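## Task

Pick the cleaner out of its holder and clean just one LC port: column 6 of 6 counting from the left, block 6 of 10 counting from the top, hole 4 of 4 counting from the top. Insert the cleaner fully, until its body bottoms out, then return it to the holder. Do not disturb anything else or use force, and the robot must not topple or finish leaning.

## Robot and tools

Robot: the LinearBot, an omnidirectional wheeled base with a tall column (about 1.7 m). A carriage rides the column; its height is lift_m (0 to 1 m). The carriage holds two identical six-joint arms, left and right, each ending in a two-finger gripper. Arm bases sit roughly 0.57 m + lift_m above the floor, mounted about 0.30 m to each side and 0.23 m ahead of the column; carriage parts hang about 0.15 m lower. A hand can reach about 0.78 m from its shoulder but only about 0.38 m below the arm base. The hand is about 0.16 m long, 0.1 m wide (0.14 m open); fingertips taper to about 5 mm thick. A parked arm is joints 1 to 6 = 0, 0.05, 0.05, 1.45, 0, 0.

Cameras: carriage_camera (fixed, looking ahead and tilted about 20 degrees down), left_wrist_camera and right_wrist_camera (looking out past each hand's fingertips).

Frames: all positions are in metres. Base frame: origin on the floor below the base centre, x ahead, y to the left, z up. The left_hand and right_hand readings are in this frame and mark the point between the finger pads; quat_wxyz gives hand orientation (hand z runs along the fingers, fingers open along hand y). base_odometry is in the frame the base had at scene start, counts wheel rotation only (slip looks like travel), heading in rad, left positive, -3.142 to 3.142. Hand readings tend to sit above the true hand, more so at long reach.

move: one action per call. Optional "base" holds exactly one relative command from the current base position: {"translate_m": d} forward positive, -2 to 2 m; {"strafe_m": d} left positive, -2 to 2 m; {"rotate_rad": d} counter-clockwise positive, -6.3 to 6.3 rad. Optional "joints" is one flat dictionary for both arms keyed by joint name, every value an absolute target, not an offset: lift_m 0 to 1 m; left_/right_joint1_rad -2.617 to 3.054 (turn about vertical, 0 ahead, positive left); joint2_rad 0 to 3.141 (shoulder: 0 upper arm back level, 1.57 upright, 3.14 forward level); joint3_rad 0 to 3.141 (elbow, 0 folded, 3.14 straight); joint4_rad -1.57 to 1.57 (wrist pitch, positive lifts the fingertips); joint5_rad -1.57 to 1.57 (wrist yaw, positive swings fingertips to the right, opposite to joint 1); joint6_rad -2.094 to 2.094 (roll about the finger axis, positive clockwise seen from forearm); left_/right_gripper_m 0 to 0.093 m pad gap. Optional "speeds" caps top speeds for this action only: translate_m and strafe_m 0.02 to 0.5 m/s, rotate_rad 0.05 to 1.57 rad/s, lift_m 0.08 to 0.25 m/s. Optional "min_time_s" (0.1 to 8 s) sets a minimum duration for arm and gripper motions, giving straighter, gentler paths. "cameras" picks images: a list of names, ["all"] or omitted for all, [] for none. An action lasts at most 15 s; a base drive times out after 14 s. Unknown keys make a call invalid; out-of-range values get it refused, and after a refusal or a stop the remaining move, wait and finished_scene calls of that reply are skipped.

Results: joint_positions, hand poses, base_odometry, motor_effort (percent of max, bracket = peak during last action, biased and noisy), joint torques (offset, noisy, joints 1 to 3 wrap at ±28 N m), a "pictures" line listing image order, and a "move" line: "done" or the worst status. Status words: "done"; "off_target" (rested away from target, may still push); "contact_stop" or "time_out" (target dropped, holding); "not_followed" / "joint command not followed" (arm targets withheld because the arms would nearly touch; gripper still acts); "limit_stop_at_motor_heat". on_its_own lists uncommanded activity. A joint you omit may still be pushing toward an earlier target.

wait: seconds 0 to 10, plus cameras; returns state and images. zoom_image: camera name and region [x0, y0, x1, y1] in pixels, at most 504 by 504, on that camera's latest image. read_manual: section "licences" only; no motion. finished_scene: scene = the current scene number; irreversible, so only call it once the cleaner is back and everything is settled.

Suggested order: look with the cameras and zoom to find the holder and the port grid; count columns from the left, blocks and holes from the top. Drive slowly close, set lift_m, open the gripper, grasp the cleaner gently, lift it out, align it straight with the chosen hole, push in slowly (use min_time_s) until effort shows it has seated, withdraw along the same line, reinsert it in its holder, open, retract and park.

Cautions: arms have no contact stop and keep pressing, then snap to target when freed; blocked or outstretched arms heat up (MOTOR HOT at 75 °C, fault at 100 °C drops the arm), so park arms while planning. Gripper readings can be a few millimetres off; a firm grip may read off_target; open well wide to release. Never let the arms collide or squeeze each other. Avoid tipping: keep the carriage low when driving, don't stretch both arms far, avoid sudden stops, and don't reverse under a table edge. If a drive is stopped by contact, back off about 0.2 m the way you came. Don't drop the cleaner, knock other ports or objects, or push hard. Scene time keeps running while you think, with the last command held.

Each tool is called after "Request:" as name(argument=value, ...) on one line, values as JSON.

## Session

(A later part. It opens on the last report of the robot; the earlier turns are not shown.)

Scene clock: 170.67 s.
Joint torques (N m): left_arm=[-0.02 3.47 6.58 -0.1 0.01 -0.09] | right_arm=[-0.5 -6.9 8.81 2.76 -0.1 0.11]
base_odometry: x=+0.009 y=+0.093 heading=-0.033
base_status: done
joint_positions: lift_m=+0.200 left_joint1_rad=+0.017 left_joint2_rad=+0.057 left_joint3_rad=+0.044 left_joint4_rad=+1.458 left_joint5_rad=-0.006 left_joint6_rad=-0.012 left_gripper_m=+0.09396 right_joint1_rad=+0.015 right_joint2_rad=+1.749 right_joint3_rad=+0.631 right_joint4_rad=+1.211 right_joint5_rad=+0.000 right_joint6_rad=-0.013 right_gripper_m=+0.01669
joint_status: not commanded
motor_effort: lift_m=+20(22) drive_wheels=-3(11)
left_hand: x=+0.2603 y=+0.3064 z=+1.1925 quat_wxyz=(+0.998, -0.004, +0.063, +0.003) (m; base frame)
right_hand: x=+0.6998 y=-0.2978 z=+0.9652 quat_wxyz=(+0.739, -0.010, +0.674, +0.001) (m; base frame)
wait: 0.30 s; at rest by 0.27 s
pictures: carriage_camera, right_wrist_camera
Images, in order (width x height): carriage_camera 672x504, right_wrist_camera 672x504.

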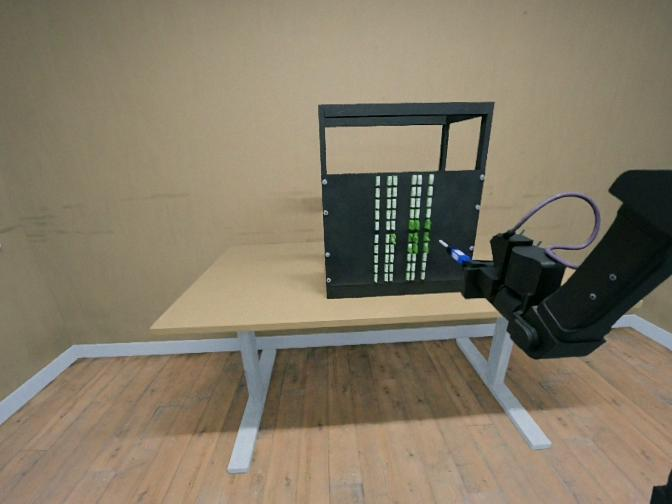

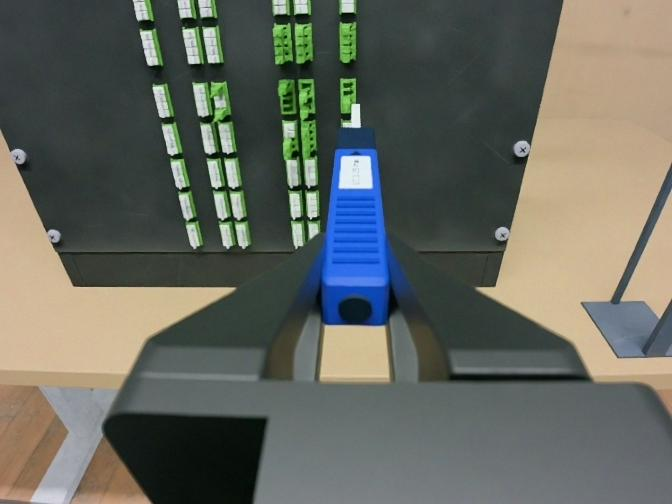

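Request:
move(base={"translate_m": 0.03}, joints={"lift_m": 0.178}, speeds={"translate_m": 0.08, "lift_m": 0.08}, cameras=[])

Request:
wait(seconds=0.3, cameras=["carriage_camera", "right_wrist_camera"])

Request:
zoom_image(camera="right_wrist_camera", region=[286, 30, 436, 180])

Scene clock: 186.63 s.
Joint torques (N m): left_arm=[-0.08 3.38 6.56 -0.12 0.01 -0.07] | right_arm=[-0.51 -6.97 8.83 2.76 -0.1 0.12]
move: done
base_odometry: x=+0.039 y=+0.092 heading=-0.033
base_status: done
joint_positions: lift_m=+0.178 left_joint1_rad=+0.017 left_joint2_rad=+0.057 left_joint3_rad=+0.044 left_joint4_rad=+1.459 left_joint5_rad=-0.006 left_joint6_rad=-0.012 left_gripper_m=+0.09396 right_joint1_rad=+0.015 right_joint2_rad=+1.749 right_joint3_rad=+0.631 right_joint4_rad=+1.211 right_joint5_rad=+0.000 right_joint6_rad=-0.013 right_gripper_m=+0.01669
joint_status: all done
motor_effort: lift_m=+19(23) drive_wheels=-4(14)
left_hand: x=+0.2600 y=+0.3064 z=+1.1705 quat_wxyz=(+0.998, -0.004, +0.063, +0.003) (m; base frame)
right_hand: x=+0.6998 y=-0.2978 z=+0.9430 quat_wxyz=(+0.739, -0.010, +0.674, +0.001) (m; base frame)
pictures: none
No camera images: "cameras" was empty.

Scene clock: 186.93 s.
Joint torques (N m): left_arm=[-0.06 3.41 6.63 -0.11 0.01 -0.09] | right_arm=[-0.51 -6.94 8.83 2.76 -0.1 0.11]
base_odometry: x=+0.039 y=+0.092 heading=-0.033
base_status: done
joint_positions: lift_m=+0.178 left_joint1_rad=+0.017 left_joint2_rad=+0.057 left_joint3_rad=+0.044 left_joint4_rad=+1.459 left_joint5_rad=-0.006 left_joint6_rad=-0.012 left_gripper_m=+0.09396 right_joint1_rad=+0.015 right_joint2_rad=+1.749 right_joint3_rad=+0.631 right_joint4_rad=+1.211 right_joint5_rad=+0.000 right_joint6_rad=-0.013 right_gripper_m=+0.01669
joint_status: all done
motor_effort: lift_m=+20(23) drive_wheels=-3(14)
left_hand: x=+0.2600 y=+0.3064 z=+1.1705 quat_wxyz=(+0.998, -0.004, +0.063, +0.003) (m; base frame)
right_hand: x=+0.6998 y=-0.2978 z=+0.9430 quat_wxyz=(+0.739, -0.010, +0.674, +0.001) (m; base frame)
wait: 0.30 s; at rest by 0.27 s
pictures: carriage_camera, right_wrist_camera
Images, in order (width x height): carriage_camera 672x504, right_wrist_camera 672x504.

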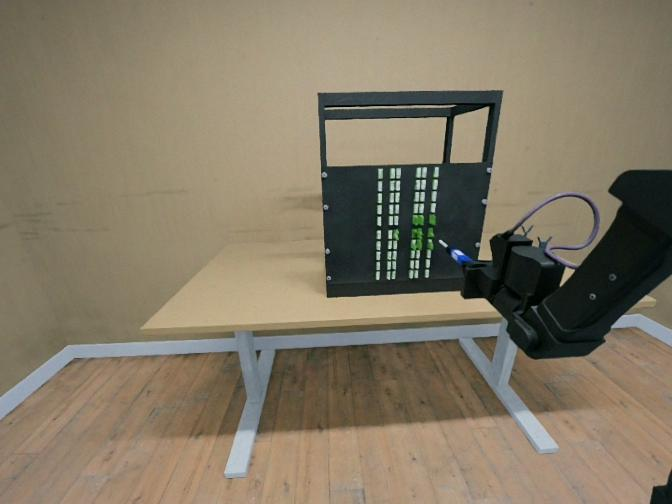

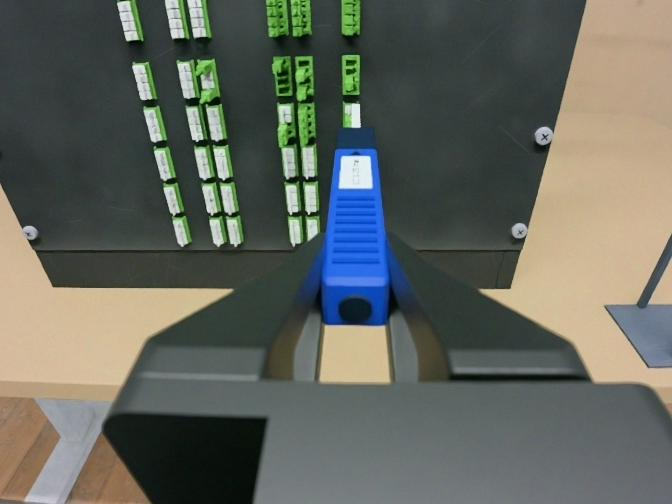

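Scaled by 3.360 from the camera's 672x504 image, which has a finer 960x720 frame.

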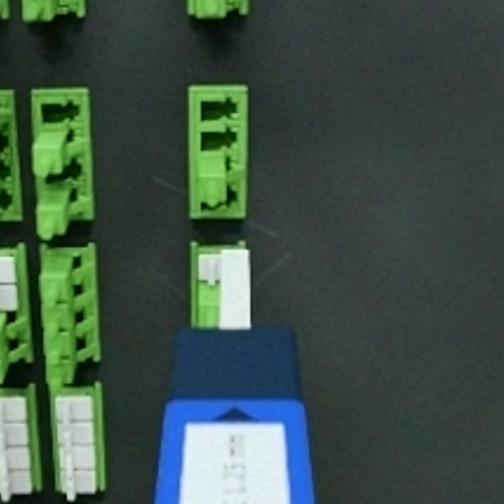

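Request:
zoom_image(camera="right_wrist_camera", region=[326, 46, 376, 106])

Request:
zoom_image(camera="carriage_camera", region=[400, 190, 460, 270])

Scaled by 8.400 from the camera's 672x504 image, which has a finer 960x720 frame.

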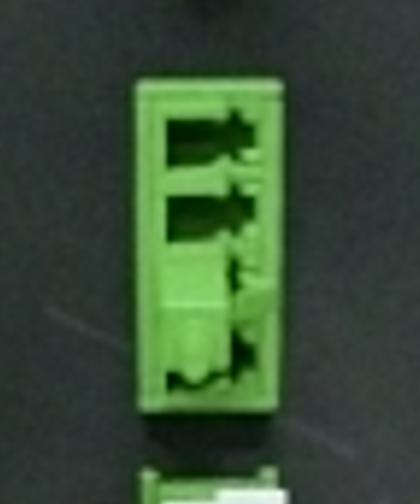

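Scaled by 6.300 from the camera's 672x504 image, which has a finer 960x720 frame.

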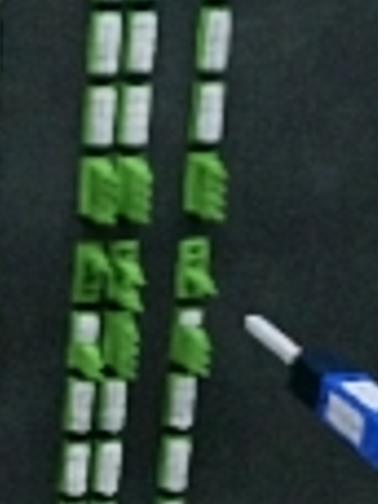

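Request:
move(base={"strafe_m": 0.0056}, joints={"right_joint4_rad": 1.188}, speeds={"strafe_m": 0.03}, cameras=[])

Request:
wait(seconds=0.3, cameras=["right_wrist_camera"])

Request:
zoom_image(camera="right_wrist_camera", region=[316, 46, 396, 136])

Scene clock: 204.67 s.
Joint torques (N m): left_arm=[-0.03 3.43 6.57 -0.11 0.01 -0.08] | right_arm=[-0.62 -6.93 8.87 2.64 -0.11 0.11]
move: done
base_odometry: x=+0.039 y=+0.097 heading=-0.033
base_status: done
joint_positions: lift_m=+0.178 left_joint1_rad=+0.016 left_joint2_rad=+0.057 left_joint3_rad=+0.044 left_joint4_rad=+1.459 left_joint5_rad=-0.006 left_joint6_rad=-0.012 left_gripper_m=+0.09396 right_joint1_rad=+0.017 right_joint2_rad=+1.749 right_joint3_rad=+0.631 right_joint4_rad=+1.191 right_joint5_rad=+0.000 right_joint6_rad=-0.013 right_gripper_m=+0.01669
joint_status: all done
motor_effort: lift_m=+19(23) drive_wheels=+6(9)
left_hand: x=+0.2600 y=+0.3064 z=+1.1705 quat_wxyz=(+0.998, -0.004, +0.063, +0.003) (m; base frame)
right_hand: x=+0.7002 y=-0.2969 z=+0.9381 quat_wxyz=(+0.732, -0.010, +0.681, +0.001) (m; base frame)
pictures: none
No camera images: "cameras" was empty.

Scene clock: 204.97 s.
Joint torques (N m): left_arm=[-0.03 3.45 6.63 -0.11 0.01 -0.08] | right_arm=[-0.64 -6.9 8.84 2.65 -0.1 0.11]
base_odometry: x=+0.039 y=+0.097 heading=-0.033
base_status: done
joint_positions: lift_m=+0.178 left_joint1_rad=+0.016 left_joint2_rad=+0.057 left_joint3_rad=+0.044 left_joint4_rad=+1.459 left_joint5_rad=-0.006 left_joint6_rad=-0.012 left_gripper_m=+0.09396 right_joint1_rad=+0.017 right_joint2_rad=+1.749 right_joint3_rad=+0.631 right_joint4_rad=+1.190 right_joint5_rad=+0.000 right_joint6_rad=-0.013 right_gripper_m=+0.01669
joint_status: all done
motor_effort: lift_m=+20(23) drive_wheels=+5(9)
left_hand: x=+0.2600 y=+0.3064 z=+1.1705 quat_wxyz=(+0.998, -0.004, +0.063, +0.003) (m; base frame)
right_hand: x=+0.7002 y=-0.2969 z=+0.9380 quat_wxyz=(+0.732, -0.010, +0.681, +0.001) (m; base frame)
wait: 0.30 s; at rest by 0.27 s
pictures: right_wrist_camera
Images, in order (width x height): right_wrist_camera 672x504.

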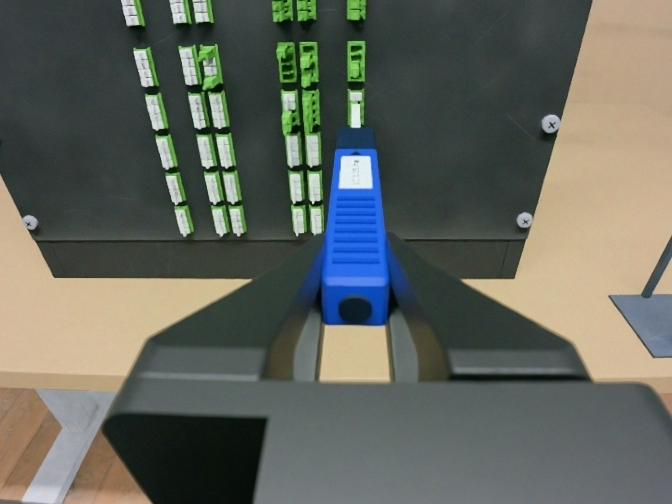

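Scaled by 5.600 from the camera's 672x504 image, which has a finer 960x720 frame.

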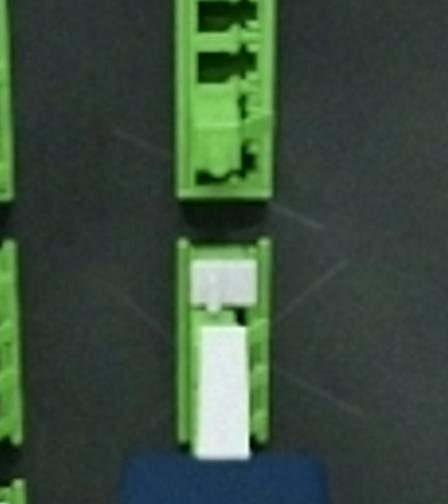

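Request:
zoom_image(camera="right_wrist_camera", region=[20, 200, 120, 300])

Request:
zoom_image(camera="right_wrist_camera", region=[460, 200, 560, 300])

Scaled by 5.040 from the camera's 672x504 image, which has a finer 960x720 frame.

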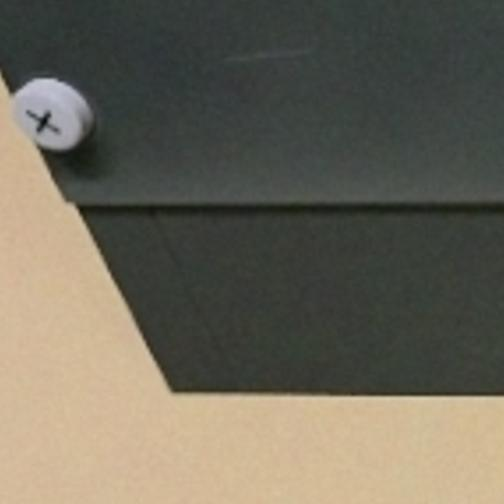

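Scaled by 5.040 from the camera's 672x504 image, which has a finer 960x720 frame.

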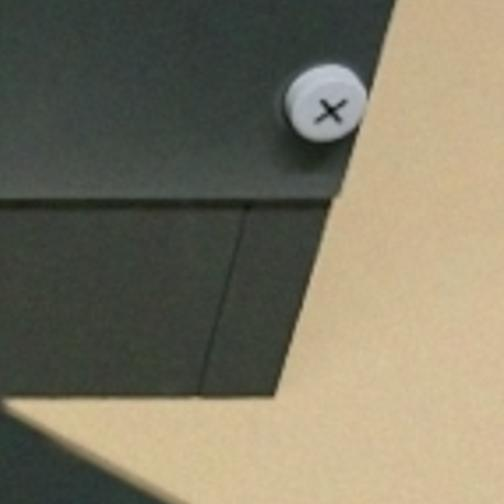

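Request:
move(base={"strafe_m": 0.0025}, joints={"lift_m": 0.183}, speeds={"strafe_m": 0.03}, cameras=[])

Request:
move(base={"translate_m": 0.03}, speeds={"translate_m": 0.05}, cameras=[])

Request:
wait(seconds=0.3, cameras=["carriage_camera", "right_wrist_camera"])

Request:
zoom_image(camera="right_wrist_camera", region=[316, 46, 396, 136])

Scene clock: 233.87 s.
Joint torques (N m): left_arm=[0.09 3.44 6.6 -0.09 0.02 -0.11] | right_arm=[-0.64 -7.01 8.85 2.73 -0.11 0.11]
move: done
base_odometry: x=+0.039 y=+0.100 heading=-0.034
base_status: done
joint_positions: lift_m=+0.183 left_joint1_rad=+0.016 left_joint2_rad=+0.057 left_joint3_rad=+0.044 left_joint4_rad=+1.458 left_joint5_rad=-0.005 left_joint6_rad=-0.012 left_gripper_m=+0.09396 right_joint1_rad=+0.017 right_joint2_rad=+1.749 right_joint3_rad=+0.631 right_joint4_rad=+1.184 right_joint5_rad=+0.000 right_joint6_rad=-0.013 right_gripper_m=+0.01669
joint_status: all done
motor_effort: lift_m=+24(30) drive_wheels=+5(10)
left_hand: x=+0.2603 y=+0.3063 z=+1.1750 quat_wxyz=(+0.998, -0.003, +0.063, +0.002) (m; base frame)
right_hand: x=+0.7003 y=-0.2969 z=+0.9409 quat_wxyz=(+0.730, -0.010, +0.684, +0.001) (m; base frame)
pictures: none
No camera images: "cameras" was empty.

Scene clock: 234.97 s.
Joint torques (N m): left_arm=[0.03 3.44 6.63 -0.11 -0.01 -0.09] | right_arm=[-0.66 -6.95 8.84 2.73 -0.11 0.11]
move: done
base_odometry: x=+0.069 y=+0.099 heading=-0.033
base_status: done
joint_positions: lift_m=+0.183 left_joint1_rad=+0.016 left_joint2_rad=+0.057 left_joint3_rad=+0.044 left_joint4_rad=+1.458 left_joint5_rad=-0.005 left_joint6_rad=-0.012 left_gripper_m=+0.09396 right_joint1_rad=+0.017 right_joint2_rad=+1.749 right_joint3_rad=+0.631 right_joint4_rad=+1.183 right_joint5_rad=+0.000 right_joint6_rad=-0.013 right_gripper_m=+0.01669
joint_status: not commanded
motor_effort: lift_m=+24(26) drive_wheels=-4(13)
left_hand: x=+0.2603 y=+0.3063 z=+1.1750 quat_wxyz=(+0.998, -0.003, +0.063, +0.002) (m; base frame)
right_hand: x=+0.7003 y=-0.2969 z=+0.9407 quat_wxyz=(+0.729, -0.010, +0.684, +0.001) (m; base frame)
pictures: none
No camera images: "cameras" was empty.

Scene clock: 235.27 s.
Joint torques (N m): left_arm=[-0.01 3.44 6.61 -0.11 0 -0.1] | right_arm=[-0.66 -6.91 8.87 2.73 -0.1 0.11]
base_odometry: x=+0.069 y=+0.099 heading=-0.033
base_status: done
joint_positions: lift_m=+0.183 left_joint1_rad=+0.016 left_joint2_rad=+0.057 left_joint3_rad=+0.044 left_joint4_rad=+1.458 left_joint5_rad=-0.005 left_joint6_rad=-0.012 left_gripper_m=+0.09396 right_joint1_rad=+0.017 right_joint2_rad=+1.749 right_joint3_rad=+0.631 right_joint4_rad=+1.183 right_joint5_rad=+0.000 right_joint6_rad=-0.013 right_gripper_m=+0.01669
joint_status: not commanded
motor_effort: lift_m=+25(26) drive_wheels=-4(13)
left_hand: x=+0.2603 y=+0.3063 z=+1.1750 quat_wxyz=(+0.998, -0.003, +0.063, +0.002) (m; base frame)
right_hand: x=+0.7003 y=-0.2969 z=+0.9407 quat_wxyz=(+0.729, -0.010, +0.684, +0.001) (m; base frame)
wait: 0.30 s; at rest by 0.27 s
pictures: carriage_camera, right_wrist_camera
Images, in order (width x height): carriage_camera 672x504, right_wrist_camera 672x504.

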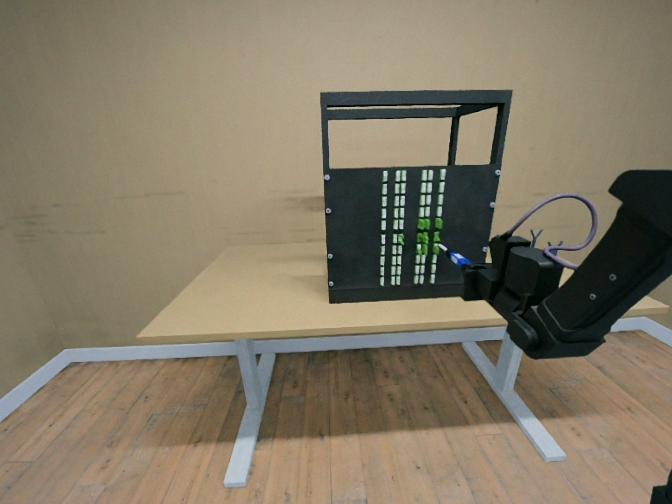

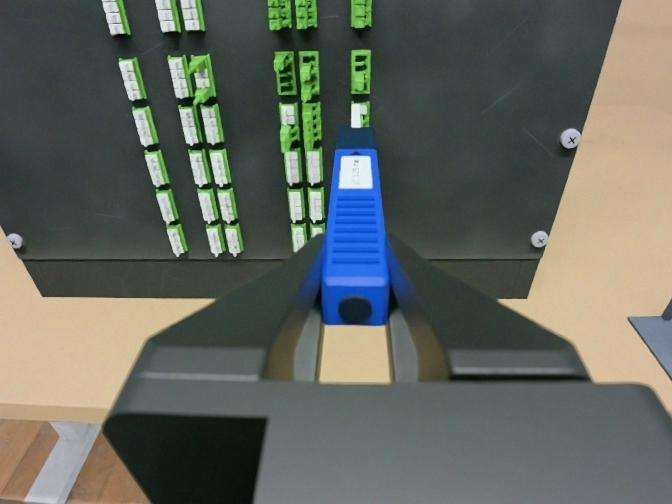

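Scaled by 5.600 from the camera's 672x504 image, which has a finer 960x720 frame.

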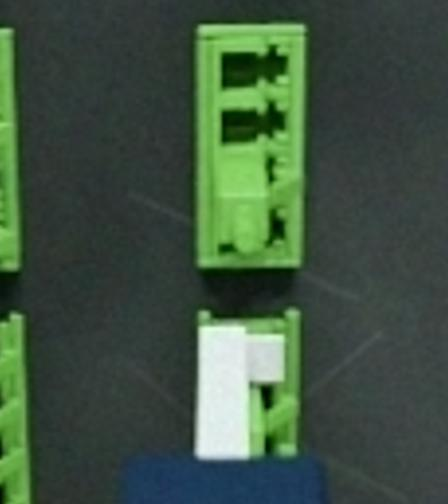

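Request:
move(joints={"left_joint1_rad": -0.81, "left_joint5_rad": -0.444, "left_joint6_rad": -1.565}, min_time_s=2, cameras=[])

Request:
move(joints={"left_joint2_rad": 2.469, "left_joint3_rad": 1.85, "left_joint4_rad": 0.696}, min_time_s=5, cameras=[])

Request:
wait(seconds=0.5, cameras=["carriage_camera", "left_wrist_camera", "right_wrist_camera"])

Scene clock: 253.00 s.
Joint torques (N m): left_arm=[-0.69 3.37 6.65 -0.02 0.28 -0.16] | right_arm=[-0.68 -6.93 8.84 2.73 -0.1 0.11]
move: done
base_odometry: x=+0.069 y=+0.099 heading=-0.033
base_status: not commanded
joint_positions: lift_m=+0.183 left_joint1_rad=-0.801 left_joint2_rad=+0.057 left_joint3_rad=+0.044 left_joint4_rad=+1.458 left_joint5_rad=-0.432 left_joint6_rad=-1.555 left_gripper_m=+0.09396 right_joint1_rad=+0.017 right_joint2_rad=+1.749 right_joint3_rad=+0.631 right_joint4_rad=+1.183 right_joint5_rad=+0.000 right_joint6_rad=-0.013 right_gripper_m=+0.01669
joint_status: all done
motor_effort: lift_m=+23(27) drive_wheels=-3(5)
left_hand: x=+0.3005 y=+0.3325 z=+1.1593 quat_wxyz=(+0.385, -0.222, -0.021, -0.896) (m; base frame)
right_hand: x=+0.7003 y=-0.2969 z=+0.9407 quat_wxyz=(+0.729, -0.010, +0.684, +0.001) (m; base frame)
pictures: none
No camera images: "cameras" was empty.

Scene clock: 258.30 s.
Joint torques (N m): left_arm=[-0.72 -11.6 10.26 2.12 -0.06 -0.09] | right_arm=[-0.65 -6.91 8.83 2.74 -0.1 0.11]
move: done
base_odometry: x=+0.069 y=+0.099 heading=-0.033
base_status: not commanded
joint_positions: lift_m=+0.183 left_joint1_rad=-0.801 left_joint2_rad=+2.445 left_joint3_rad=+1.828 left_joint4_rad=+0.707 left_joint5_rad=-0.437 left_joint6_rad=-1.557 left_gripper_m=+0.09397 right_joint1_rad=+0.017 right_joint2_rad=+1.749 right_joint3_rad=+0.631 right_joint4_rad=+1.183 right_joint5_rad=+0.000 right_joint6_rad=-0.013 right_gripper_m=+0.01669
joint_status: all done
motor_effort: lift_m=+24(27) drive_wheels=-4(5)
left_hand: x=+0.7565 y=-0.1371 z=+0.9566 quat_wxyz=(+0.410, -0.392, +0.553, -0.610) (m; base frame)
right_hand: x=+0.7003 y=-0.2969 z=+0.9407 quat_wxyz=(+0.729, -0.010, +0.684, +0.001) (m; base frame)
pictures: none
No camera images: "cameras" was empty.

Scene clock: 258.80 s.
Joint torques (N m): left_arm=[-0.72 -11.56 10.26 2.13 -0.07 -0.09] | right_arm=[-0.66 -6.93 8.85 2.74 -0.1 0.11]
base_odometry: x=+0.069 y=+0.099 heading=-0.033
base_status: not commanded
joint_positions: lift_m=+0.183 left_joint1_rad=-0.801 left_joint2_rad=+2.445 left_joint3_rad=+1.828 left_joint4_rad=+0.707 left_joint5_rad=-0.437 left_joint6_rad=-1.557 left_gripper_m=+0.09397 right_joint1_rad=+0.017 right_joint2_rad=+1.749 right_joint3_rad=+0.631 right_joint4_rad=+1.183 right_joint5_rad=+0.000 right_joint6_rad=-0.013 right_gripper_m=+0.01669
joint_status: all done
motor_effort: lift_m=+25(27) drive_wheels=-3(5)
left_hand: x=+0.7565 y=-0.1372 z=+0.9567 quat_wxyz=(+0.410, -0.392, +0.553, -0.610) (m; base frame)
right_hand: x=+0.7003 y=-0.2969 z=+0.9407 quat_wxyz=(+0.729, -0.010, +0.684, +0.001) (m; base frame)
wait: 0.50 s; at rest by 0.27 s
pictures: carriage_camera, left_wrist_camera, right_wrist_camera
Images, in order (width x height): carriage_camera 672x504, left_wrist_camera 672x504, right_wrist_camera 672x504.

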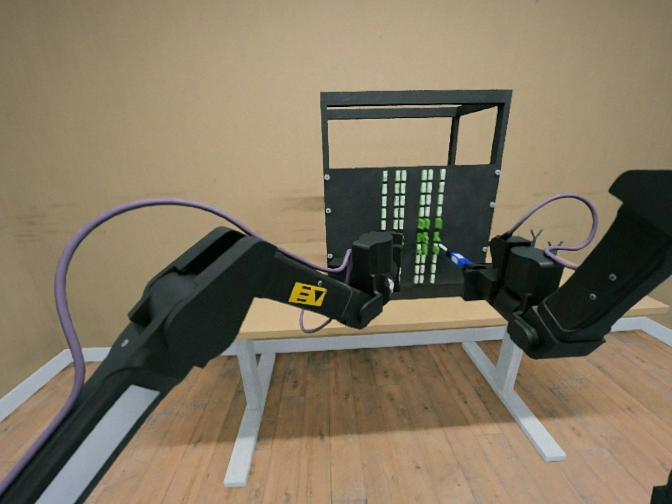

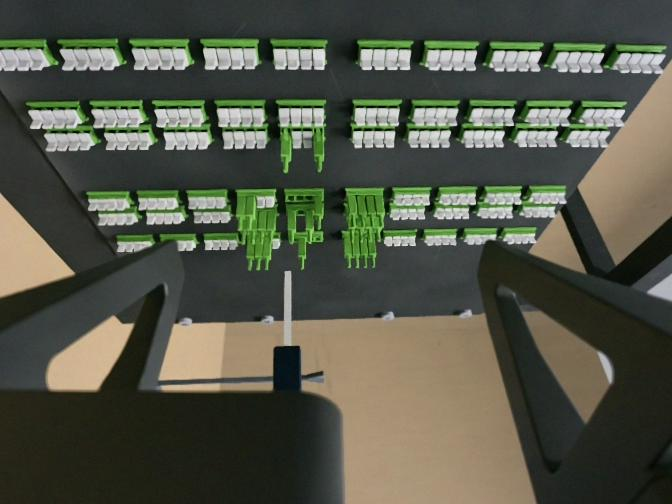

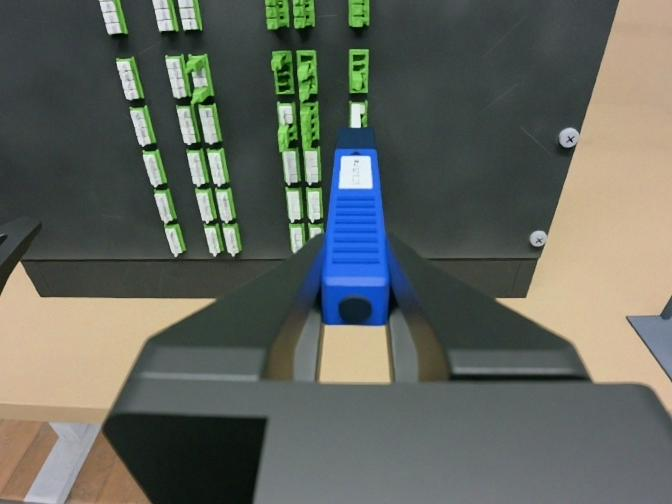

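Request:
zoom_image(camera="left_wrist_camera", region=[230, 170, 380, 320])

Scaled by 3.360 from the camera's 672x504 image, which has a finer 960x720 frame.

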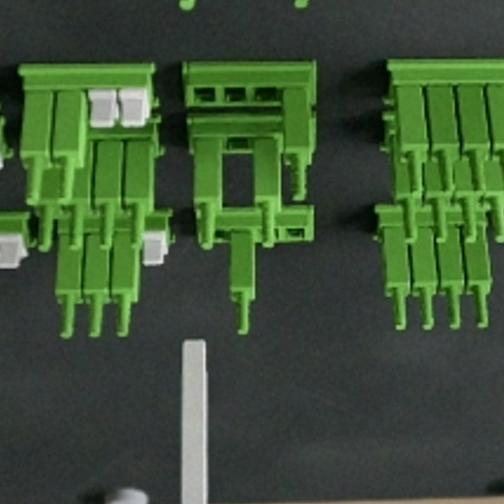

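Request:
move(joints={"lift_m": 0.1876, "right_joint5_rad": 0.013}, speeds={"lift_m": 0.08}, cameras=[])

Request:
wait(seconds=0.3, cameras=["left_wrist_camera", "right_wrist_camera"])

Request:
zoom_image(camera="left_wrist_camera", region=[230, 170, 380, 320])

Request:
zoom_image(camera="right_wrist_camera", region=[316, 46, 396, 136])

Scene clock: 283.03 s.
Joint torques (N m): left_arm=[-0.77 -11.93 10 2.25 -0.06 -0.08] | right_arm=[-0.7 -6.99 8.77 2.71 -0.01 0.11]
move: done
base_odometry: x=+0.069 y=+0.099 heading=-0.033
base_status: not commanded
joint_positions: lift_m=+0.187 left_joint1_rad=-0.801 left_joint2_rad=+2.449 left_joint3_rad=+1.832 left_joint4_rad=+0.702 left_joint5_rad=-0.437 left_joint6_rad=-1.557 left_gripper_m=+0.09397 right_joint1_rad=+0.017 right_joint2_rad=+1.749 right_joint3_rad=+0.631 right_joint4_rad=+1.185 right_joint5_rad=+0.004 right_joint6_rad=-0.013 right_gripper_m=+0.01669
joint_status: all done
motor_effort: lift_m=+25(32) drive_wheels=-4(6)
left_hand: x=+0.7570 y=-0.1377 z=+0.9592 quat_wxyz=(+0.410, -0.392, +0.555, -0.609) (m; base frame)
right_hand: x=+0.7003 y=-0.2976 z=+0.9457 quat_wxyz=(+0.730, -0.009, +0.683, +0.000) (m; base frame)
pictures: none
No camera images: "cameras" was empty.

Scene clock: 283.33 s.
Joint torques (N m): left_arm=[-0.73 -12 9.96 2.22 -0.07 -0.09] | right_arm=[-0.65 -6.95 8.84 2.73 -0.02 0.11]
base_odometry: x=+0.069 y=+0.099 heading=-0.033
base_status: not commanded
joint_positions: lift_m=+0.187 left_joint1_rad=-0.801 left_joint2_rad=+2.449 left_joint3_rad=+1.832 left_joint4_rad=+0.701 left_joint5_rad=-0.437 left_joint6_rad=-1.557 left_gripper_m=+0.09397 right_joint1_rad=+0.017 right_joint2_rad=+1.749 right_joint3_rad=+0.631 right_joint4_rad=+1.185 right_joint5_rad=+0.004 right_joint6_rad=-0.013 right_gripper_m=+0.01669
joint_status: all done
motor_effort: lift_m=+25(32) drive_wheels=-3(6)
left_hand: x=+0.7570 y=-0.1377 z=+0.9591 quat_wxyz=(+0.410, -0.392, +0.555, -0.608) (m; base frame)
right_hand: x=+0.7003 y=-0.2976 z=+0.9457 quat_wxyz=(+0.730, -0.009, +0.683, +0.000) (m; base frame)
wait: 0.30 s; at rest by 0.27 s
pictures: left_wrist_camera, right_wrist_camera
Images, in order (width x height): left_wrist_camera 672x504, right_wrist_camera 672x504.

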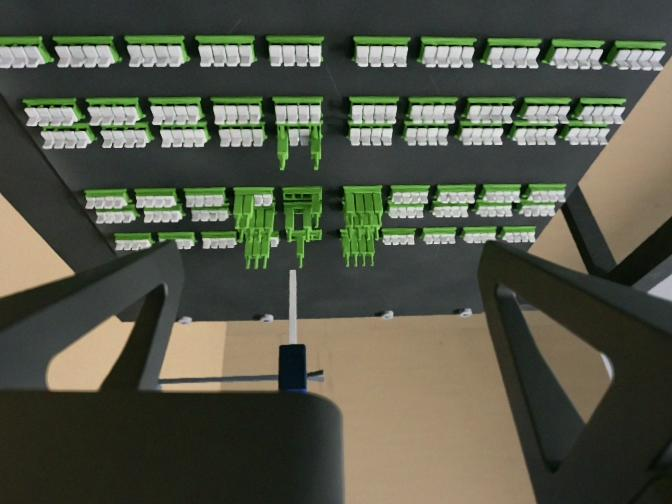

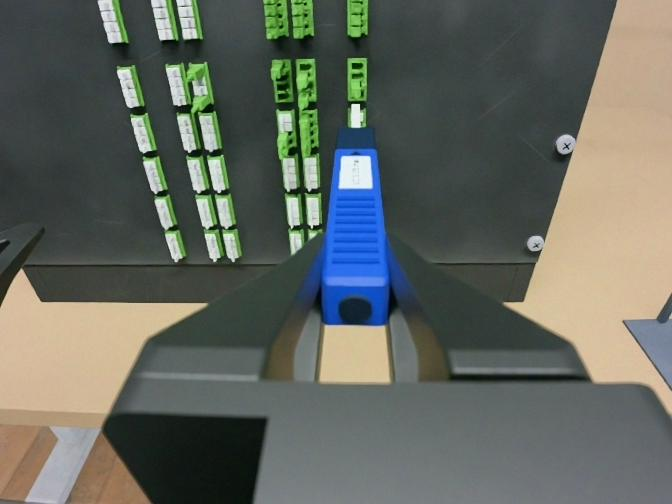

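Scaled by 3.360 from the camera's 672x504 image, which has a finer 960x720 frame.

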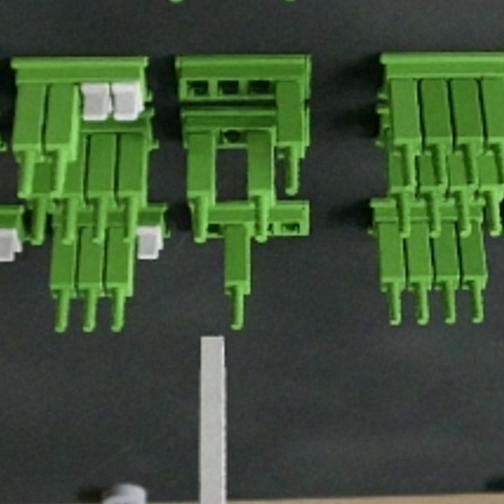

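Scaled by 5.600 from the camera's 672x504 image, which has a finer 960x720 frame.

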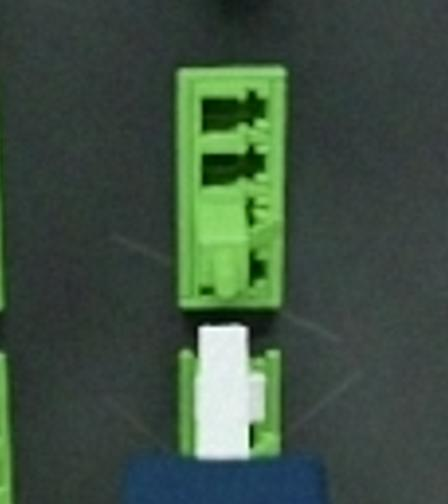

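Request:
zoom_image(camera="left_wrist_camera", region=[240, 220, 360, 320])

Scaled by 4.200 from the camera's 672x504 image, which has a finer 960x720 frame.

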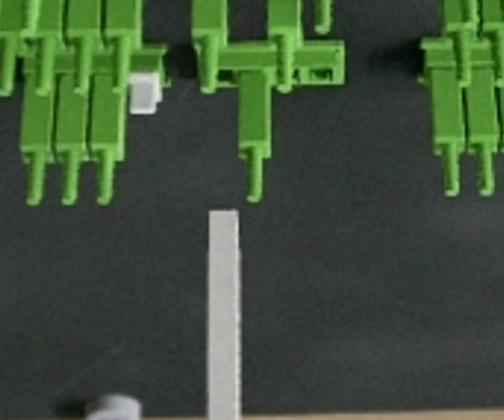

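Request:
move(joints={"lift_m": 0.1862, "right_joint1_rad": 0.0255}, speeds={"lift_m": 0.08}, cameras=[])

Request:
wait(seconds=0.4, cameras=["left_wrist_camera", "right_wrist_camera"])

Request:
zoom_image(camera="left_wrist_camera", region=[240, 220, 360, 320])

Request:
zoom_image(camera="right_wrist_camera", region=[316, 46, 396, 136])

Scene clock: 306.73 s.
Joint torques (N m): left_arm=[-0.73 -11.93 9.99 2.2 -0.07 -0.09] | right_arm=[-0.18 -6.93 8.87 2.74 -0.03 0.11]
move: done
base_odometry: x=+0.069 y=+0.099 heading=-0.033
base_status: not commanded
joint_positions: lift_m=+0.187 left_joint1_rad=-0.801 left_joint2_rad=+2.449 left_joint3_rad=+1.832 left_joint4_rad=+0.701 left_joint5_rad=-0.437 left_joint6_rad=-1.558 left_gripper_m=+0.09397 right_joint1_rad=+0.020 right_joint2_rad=+1.749 right_joint3_rad=+0.631 right_joint4_rad=+1.184 right_joint5_rad=+0.005 right_joint6_rad=-0.013 right_gripper_m=+0.01669
joint_status: all done
motor_effort: lift_m=+19(22) drive_wheels=-4(4)
left_hand: x=+0.7570 y=-0.1377 z=+0.9582 quat_wxyz=(+0.410, -0.392, +0.555, -0.608) (m; base frame)
right_hand: x=+0.7003 y=-0.2963 z=+0.9447 quat_wxyz=(+0.730, -0.009, +0.684, +0.001) (m; base frame)
pictures: none
No camera images: "cameras" was empty.

Scene clock: 307.13 s.
Joint torques (N m): left_arm=[-0.79 -11.97 9.92 2.2 -0.08 -0.08] | right_arm=[-0.18 -6.93 8.84 2.73 -0.03 0.11]
base_odometry: x=+0.069 y=+0.099 heading=-0.033
base_status: not commanded
joint_positions: lift_m=+0.187 left_joint1_rad=-0.801 left_joint2_rad=+2.449 left_joint3_rad=+1.832 left_joint4_rad=+0.701 left_joint5_rad=-0.437 left_joint6_rad=-1.558 left_gripper_m=+0.09397 right_joint1_rad=+0.020 right_joint2_rad=+1.749 right_joint3_rad=+0.631 right_joint4_rad=+1.184 right_joint5_rad=+0.005 right_joint6_rad=-0.013 right_gripper_m=+0.01669
joint_status: all done
motor_effort: lift_m=+21(22) drive_wheels=-3(4)
left_hand: x=+0.7570 y=-0.1377 z=+0.9582 quat_wxyz=(+0.410, -0.392, +0.555, -0.608) (m; base frame)
right_hand: x=+0.7003 y=-0.2963 z=+0.9447 quat_wxyz=(+0.730, -0.009, +0.684, +0.001) (m; base frame)
wait: 0.40 s; at rest by 0.27 s
pictures: left_wrist_camera, right_wrist_camera
Images, in order (width x height): left_wrist_camera 672x504, right_wrist_camera 672x504.

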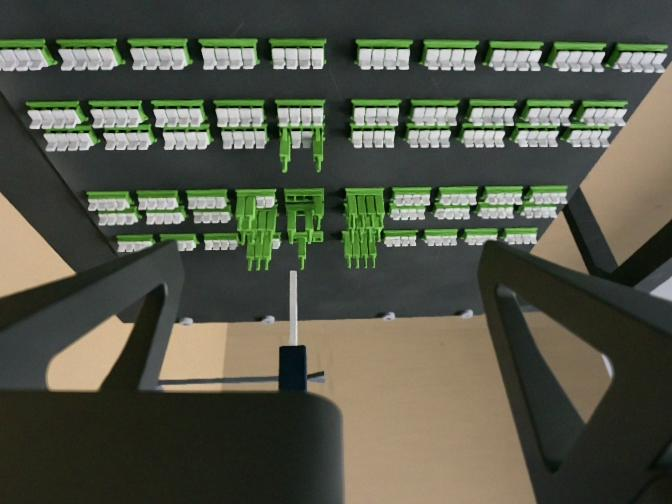

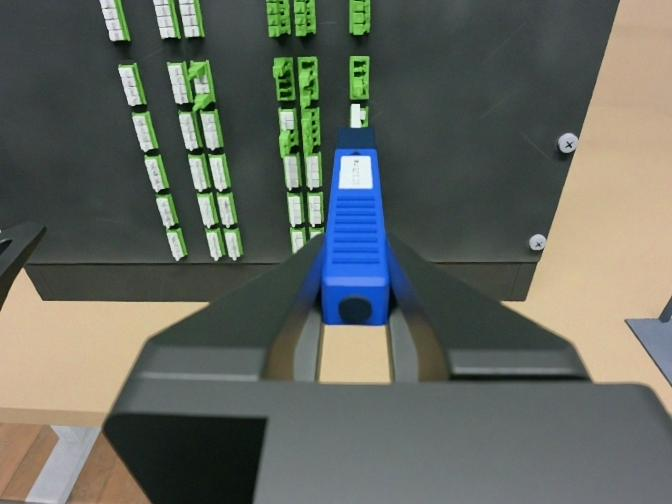

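Scaled by 4.200 from the camera's 672x504 image, which has a finer 960x720 frame.

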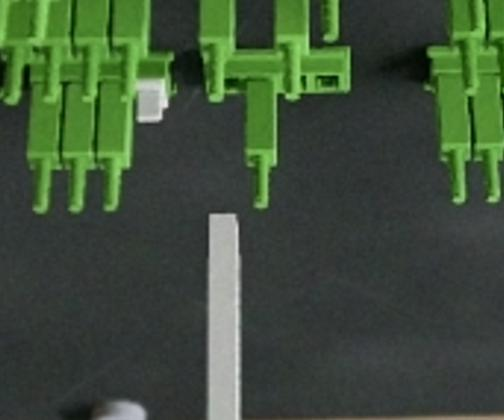

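Scaled by 5.600 from the camera's 672x504 image, which has a finer 960x720 frame.

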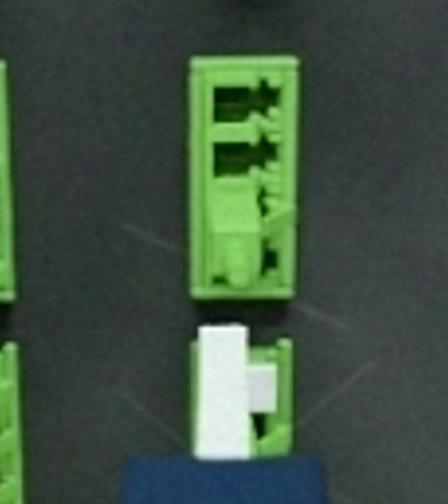

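Request:
move(base={"translate_m": 0.012}, speeds={"translate_m": 0.03}, cameras=[])

Request:
wait(seconds=0.4, cameras=["left_wrist_camera", "right_wrist_camera"])

Request:
zoom_image(camera="left_wrist_camera", region=[240, 220, 360, 320])

Request:
zoom_image(camera="right_wrist_camera", region=[316, 46, 396, 136])

Scene clock: 321.37 s.
Joint torques (N m): left_arm=[-0.66 -11.95 9.88 2.22 -0.06 -0.08] | right_arm=[-0.28 -6.84 8.9 2.76 -0.03 0.11]
move: done
base_odometry: x=+0.081 y=+0.099 heading=-0.032
base_status: done
joint_positions: lift_m=+0.187 left_joint1_rad=-0.803 left_joint2_rad=+2.449 left_joint3_rad=+1.832 left_joint4_rad=+0.699 left_joint5_rad=-0.438 left_joint6_rad=-1.558 left_gripper_m=+0.09397 right_joint1_rad=+0.021 right_joint2_rad=+1.749 right_joint3_rad=+0.631 right_joint4_rad=+1.182 right_joint5_rad=+0.006 right_joint6_rad=-0.013 right_gripper_m=+0.01669
joint_status: not commanded
motor_effort: lift_m=+20(21) drive_wheels=-4(13)
left_hand: x=+0.7564 y=-0.1385 z=+0.9577 quat_wxyz=(+0.409, -0.392, +0.556, -0.608) (m; base frame)
right_hand: x=+0.7003 y=-0.2959 z=+0.9444 quat_wxyz=(+0.729, -0.009, +0.684, +0.001) (m; base frame)
pictures: none
No camera images: "cameras" was empty.

Scene clock: 321.77 s.
Joint torques (N m): left_arm=[-0.61 -11.97 9.99 2.22 -0.06 -0.09] | right_arm=[-0.27 -6.91 8.85 2.76 -0.04 0.11]
base_odometry: x=+0.081 y=+0.099 heading=-0.032
base_status: done
joint_positions: lift_m=+0.187 left_joint1_rad=-0.803 left_joint2_rad=+2.449 left_joint3_rad=+1.832 left_joint4_rad=+0.699 left_joint5_rad=-0.438 left_joint6_rad=-1.558 left_gripper_m=+0.09397 right_joint1_rad=+0.021 right_joint2_rad=+1.749 right_joint3_rad=+0.631 right_joint4_rad=+1.182 right_joint5_rad=+0.006 right_joint6_rad=-0.013 right_gripper_m=+0.01669
joint_status: not commanded
motor_effort: lift_m=+18(21) drive_wheels=-4(13)
left_hand: x=+0.7564 y=-0.1385 z=+0.9577 quat_wxyz=(+0.409, -0.392, +0.556, -0.608) (m; base frame)
right_hand: x=+0.7003 y=-0.2959 z=+0.9444 quat_wxyz=(+0.729, -0.009, +0.684, +0.001) (m; base frame)
wait: 0.40 s; at rest by 0.27 s
pictures: left_wrist_camera, right_wrist_camera
Images, in order (width x height): left_wrist_camera 672x504, right_wrist_camera 672x504.

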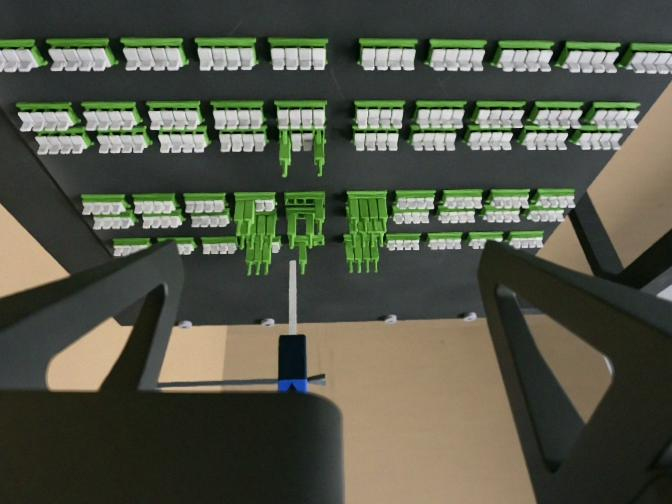

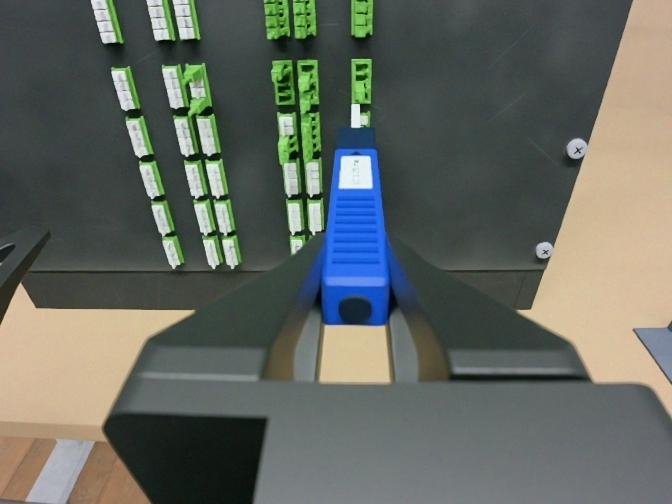

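Scaled by 4.200 from the camera's 672x504 image, which has a finer 960x720 frame.

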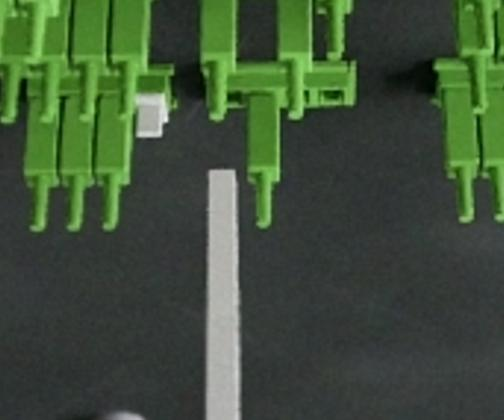

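Scaled by 5.600 from the camera's 672x504 image, which has a finer 960x720 frame.

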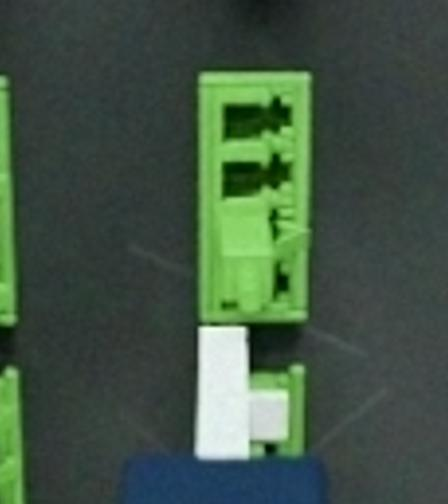

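Request:
wait(seconds=1, cameras=["carriage_camera", "left_wrist_camera", "right_wrist_camera"])

Request:
zoom_image(camera="left_wrist_camera", region=[240, 220, 360, 320])

Scene clock: 334.17 s.
Joint torques (N m): left_arm=[-0.62 -12 9.84 2.22 -0.06 -0.08] | right_arm=[-0.28 -6.91 8.84 2.74 -0.03 0.11]
base_odometry: x=+0.081 y=+0.099 heading=-0.032
base_status: done
joint_positions: lift_m=+0.187 left_joint1_rad=-0.803 left_joint2_rad=+2.449 left_joint3_rad=+1.832 left_joint4_rad=+0.699 left_joint5_rad=-0.438 left_joint6_rad=-1.558 left_gripper_m=+0.09397 right_joint1_rad=+0.021 right_joint2_rad=+1.749 right_joint3_rad=+0.631 right_joint4_rad=+1.182 right_joint5_rad=+0.006 right_joint6_rad=-0.013 right_gripper_m=+0.01669
joint_status: not commanded
motor_effort: lift_m=+20(21) drive_wheels=-4(13)
left_hand: x=+0.7564 y=-0.1385 z=+0.9577 quat_wxyz=(+0.409, -0.392, +0.556, -0.608) (m; base frame)
right_hand: x=+0.7003 y=-0.2959 z=+0.9444 quat_wxyz=(+0.729, -0.009, +0.684, +0.001) (m; base frame)
wait: 1.00 s; at rest from the start
pictures: carriage_camera, left_wrist_camera, right_wrist_camera
Images, in order (width x height): carriage_camera 672x504, left_wrist_camera 672x504, right_wrist_camera 672x504.

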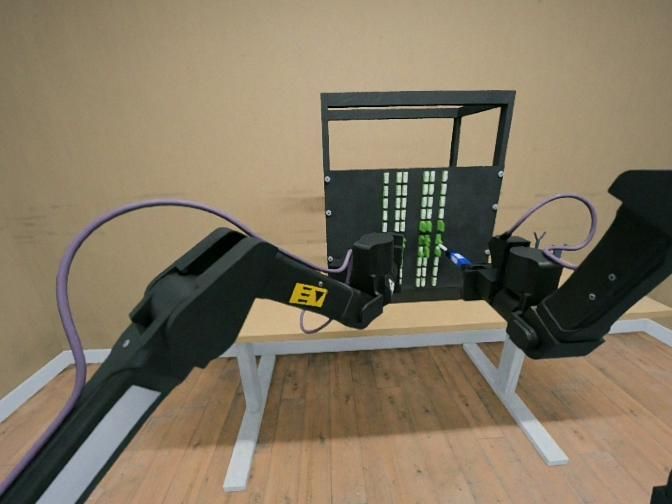

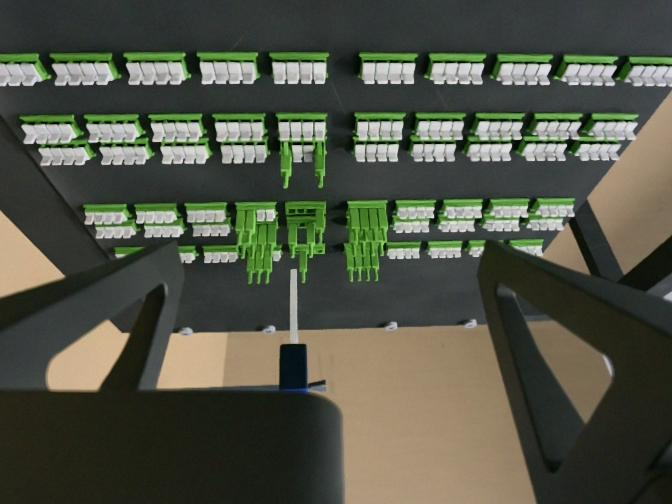

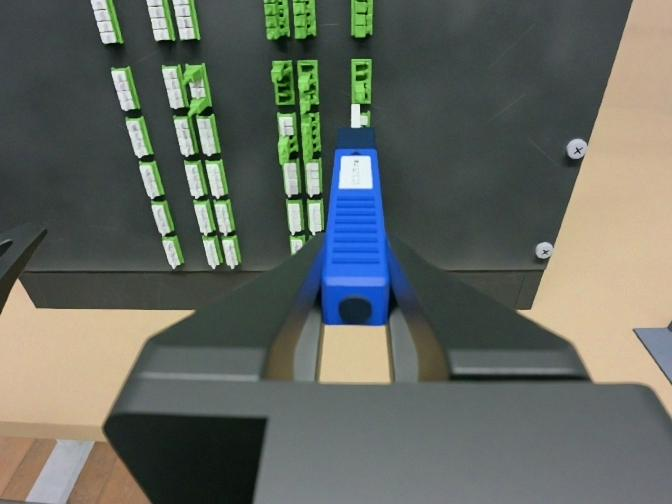

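Scaled by 4.200 from the camera's 672x504 image, which has a finer 960x720 frame.

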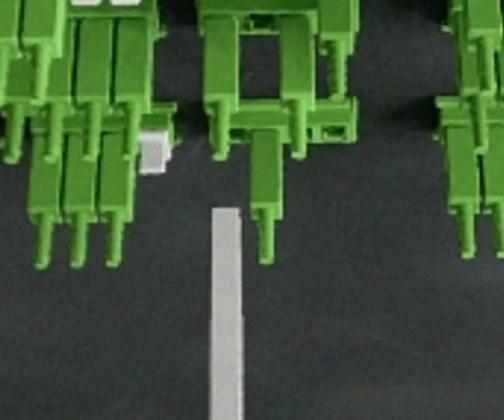

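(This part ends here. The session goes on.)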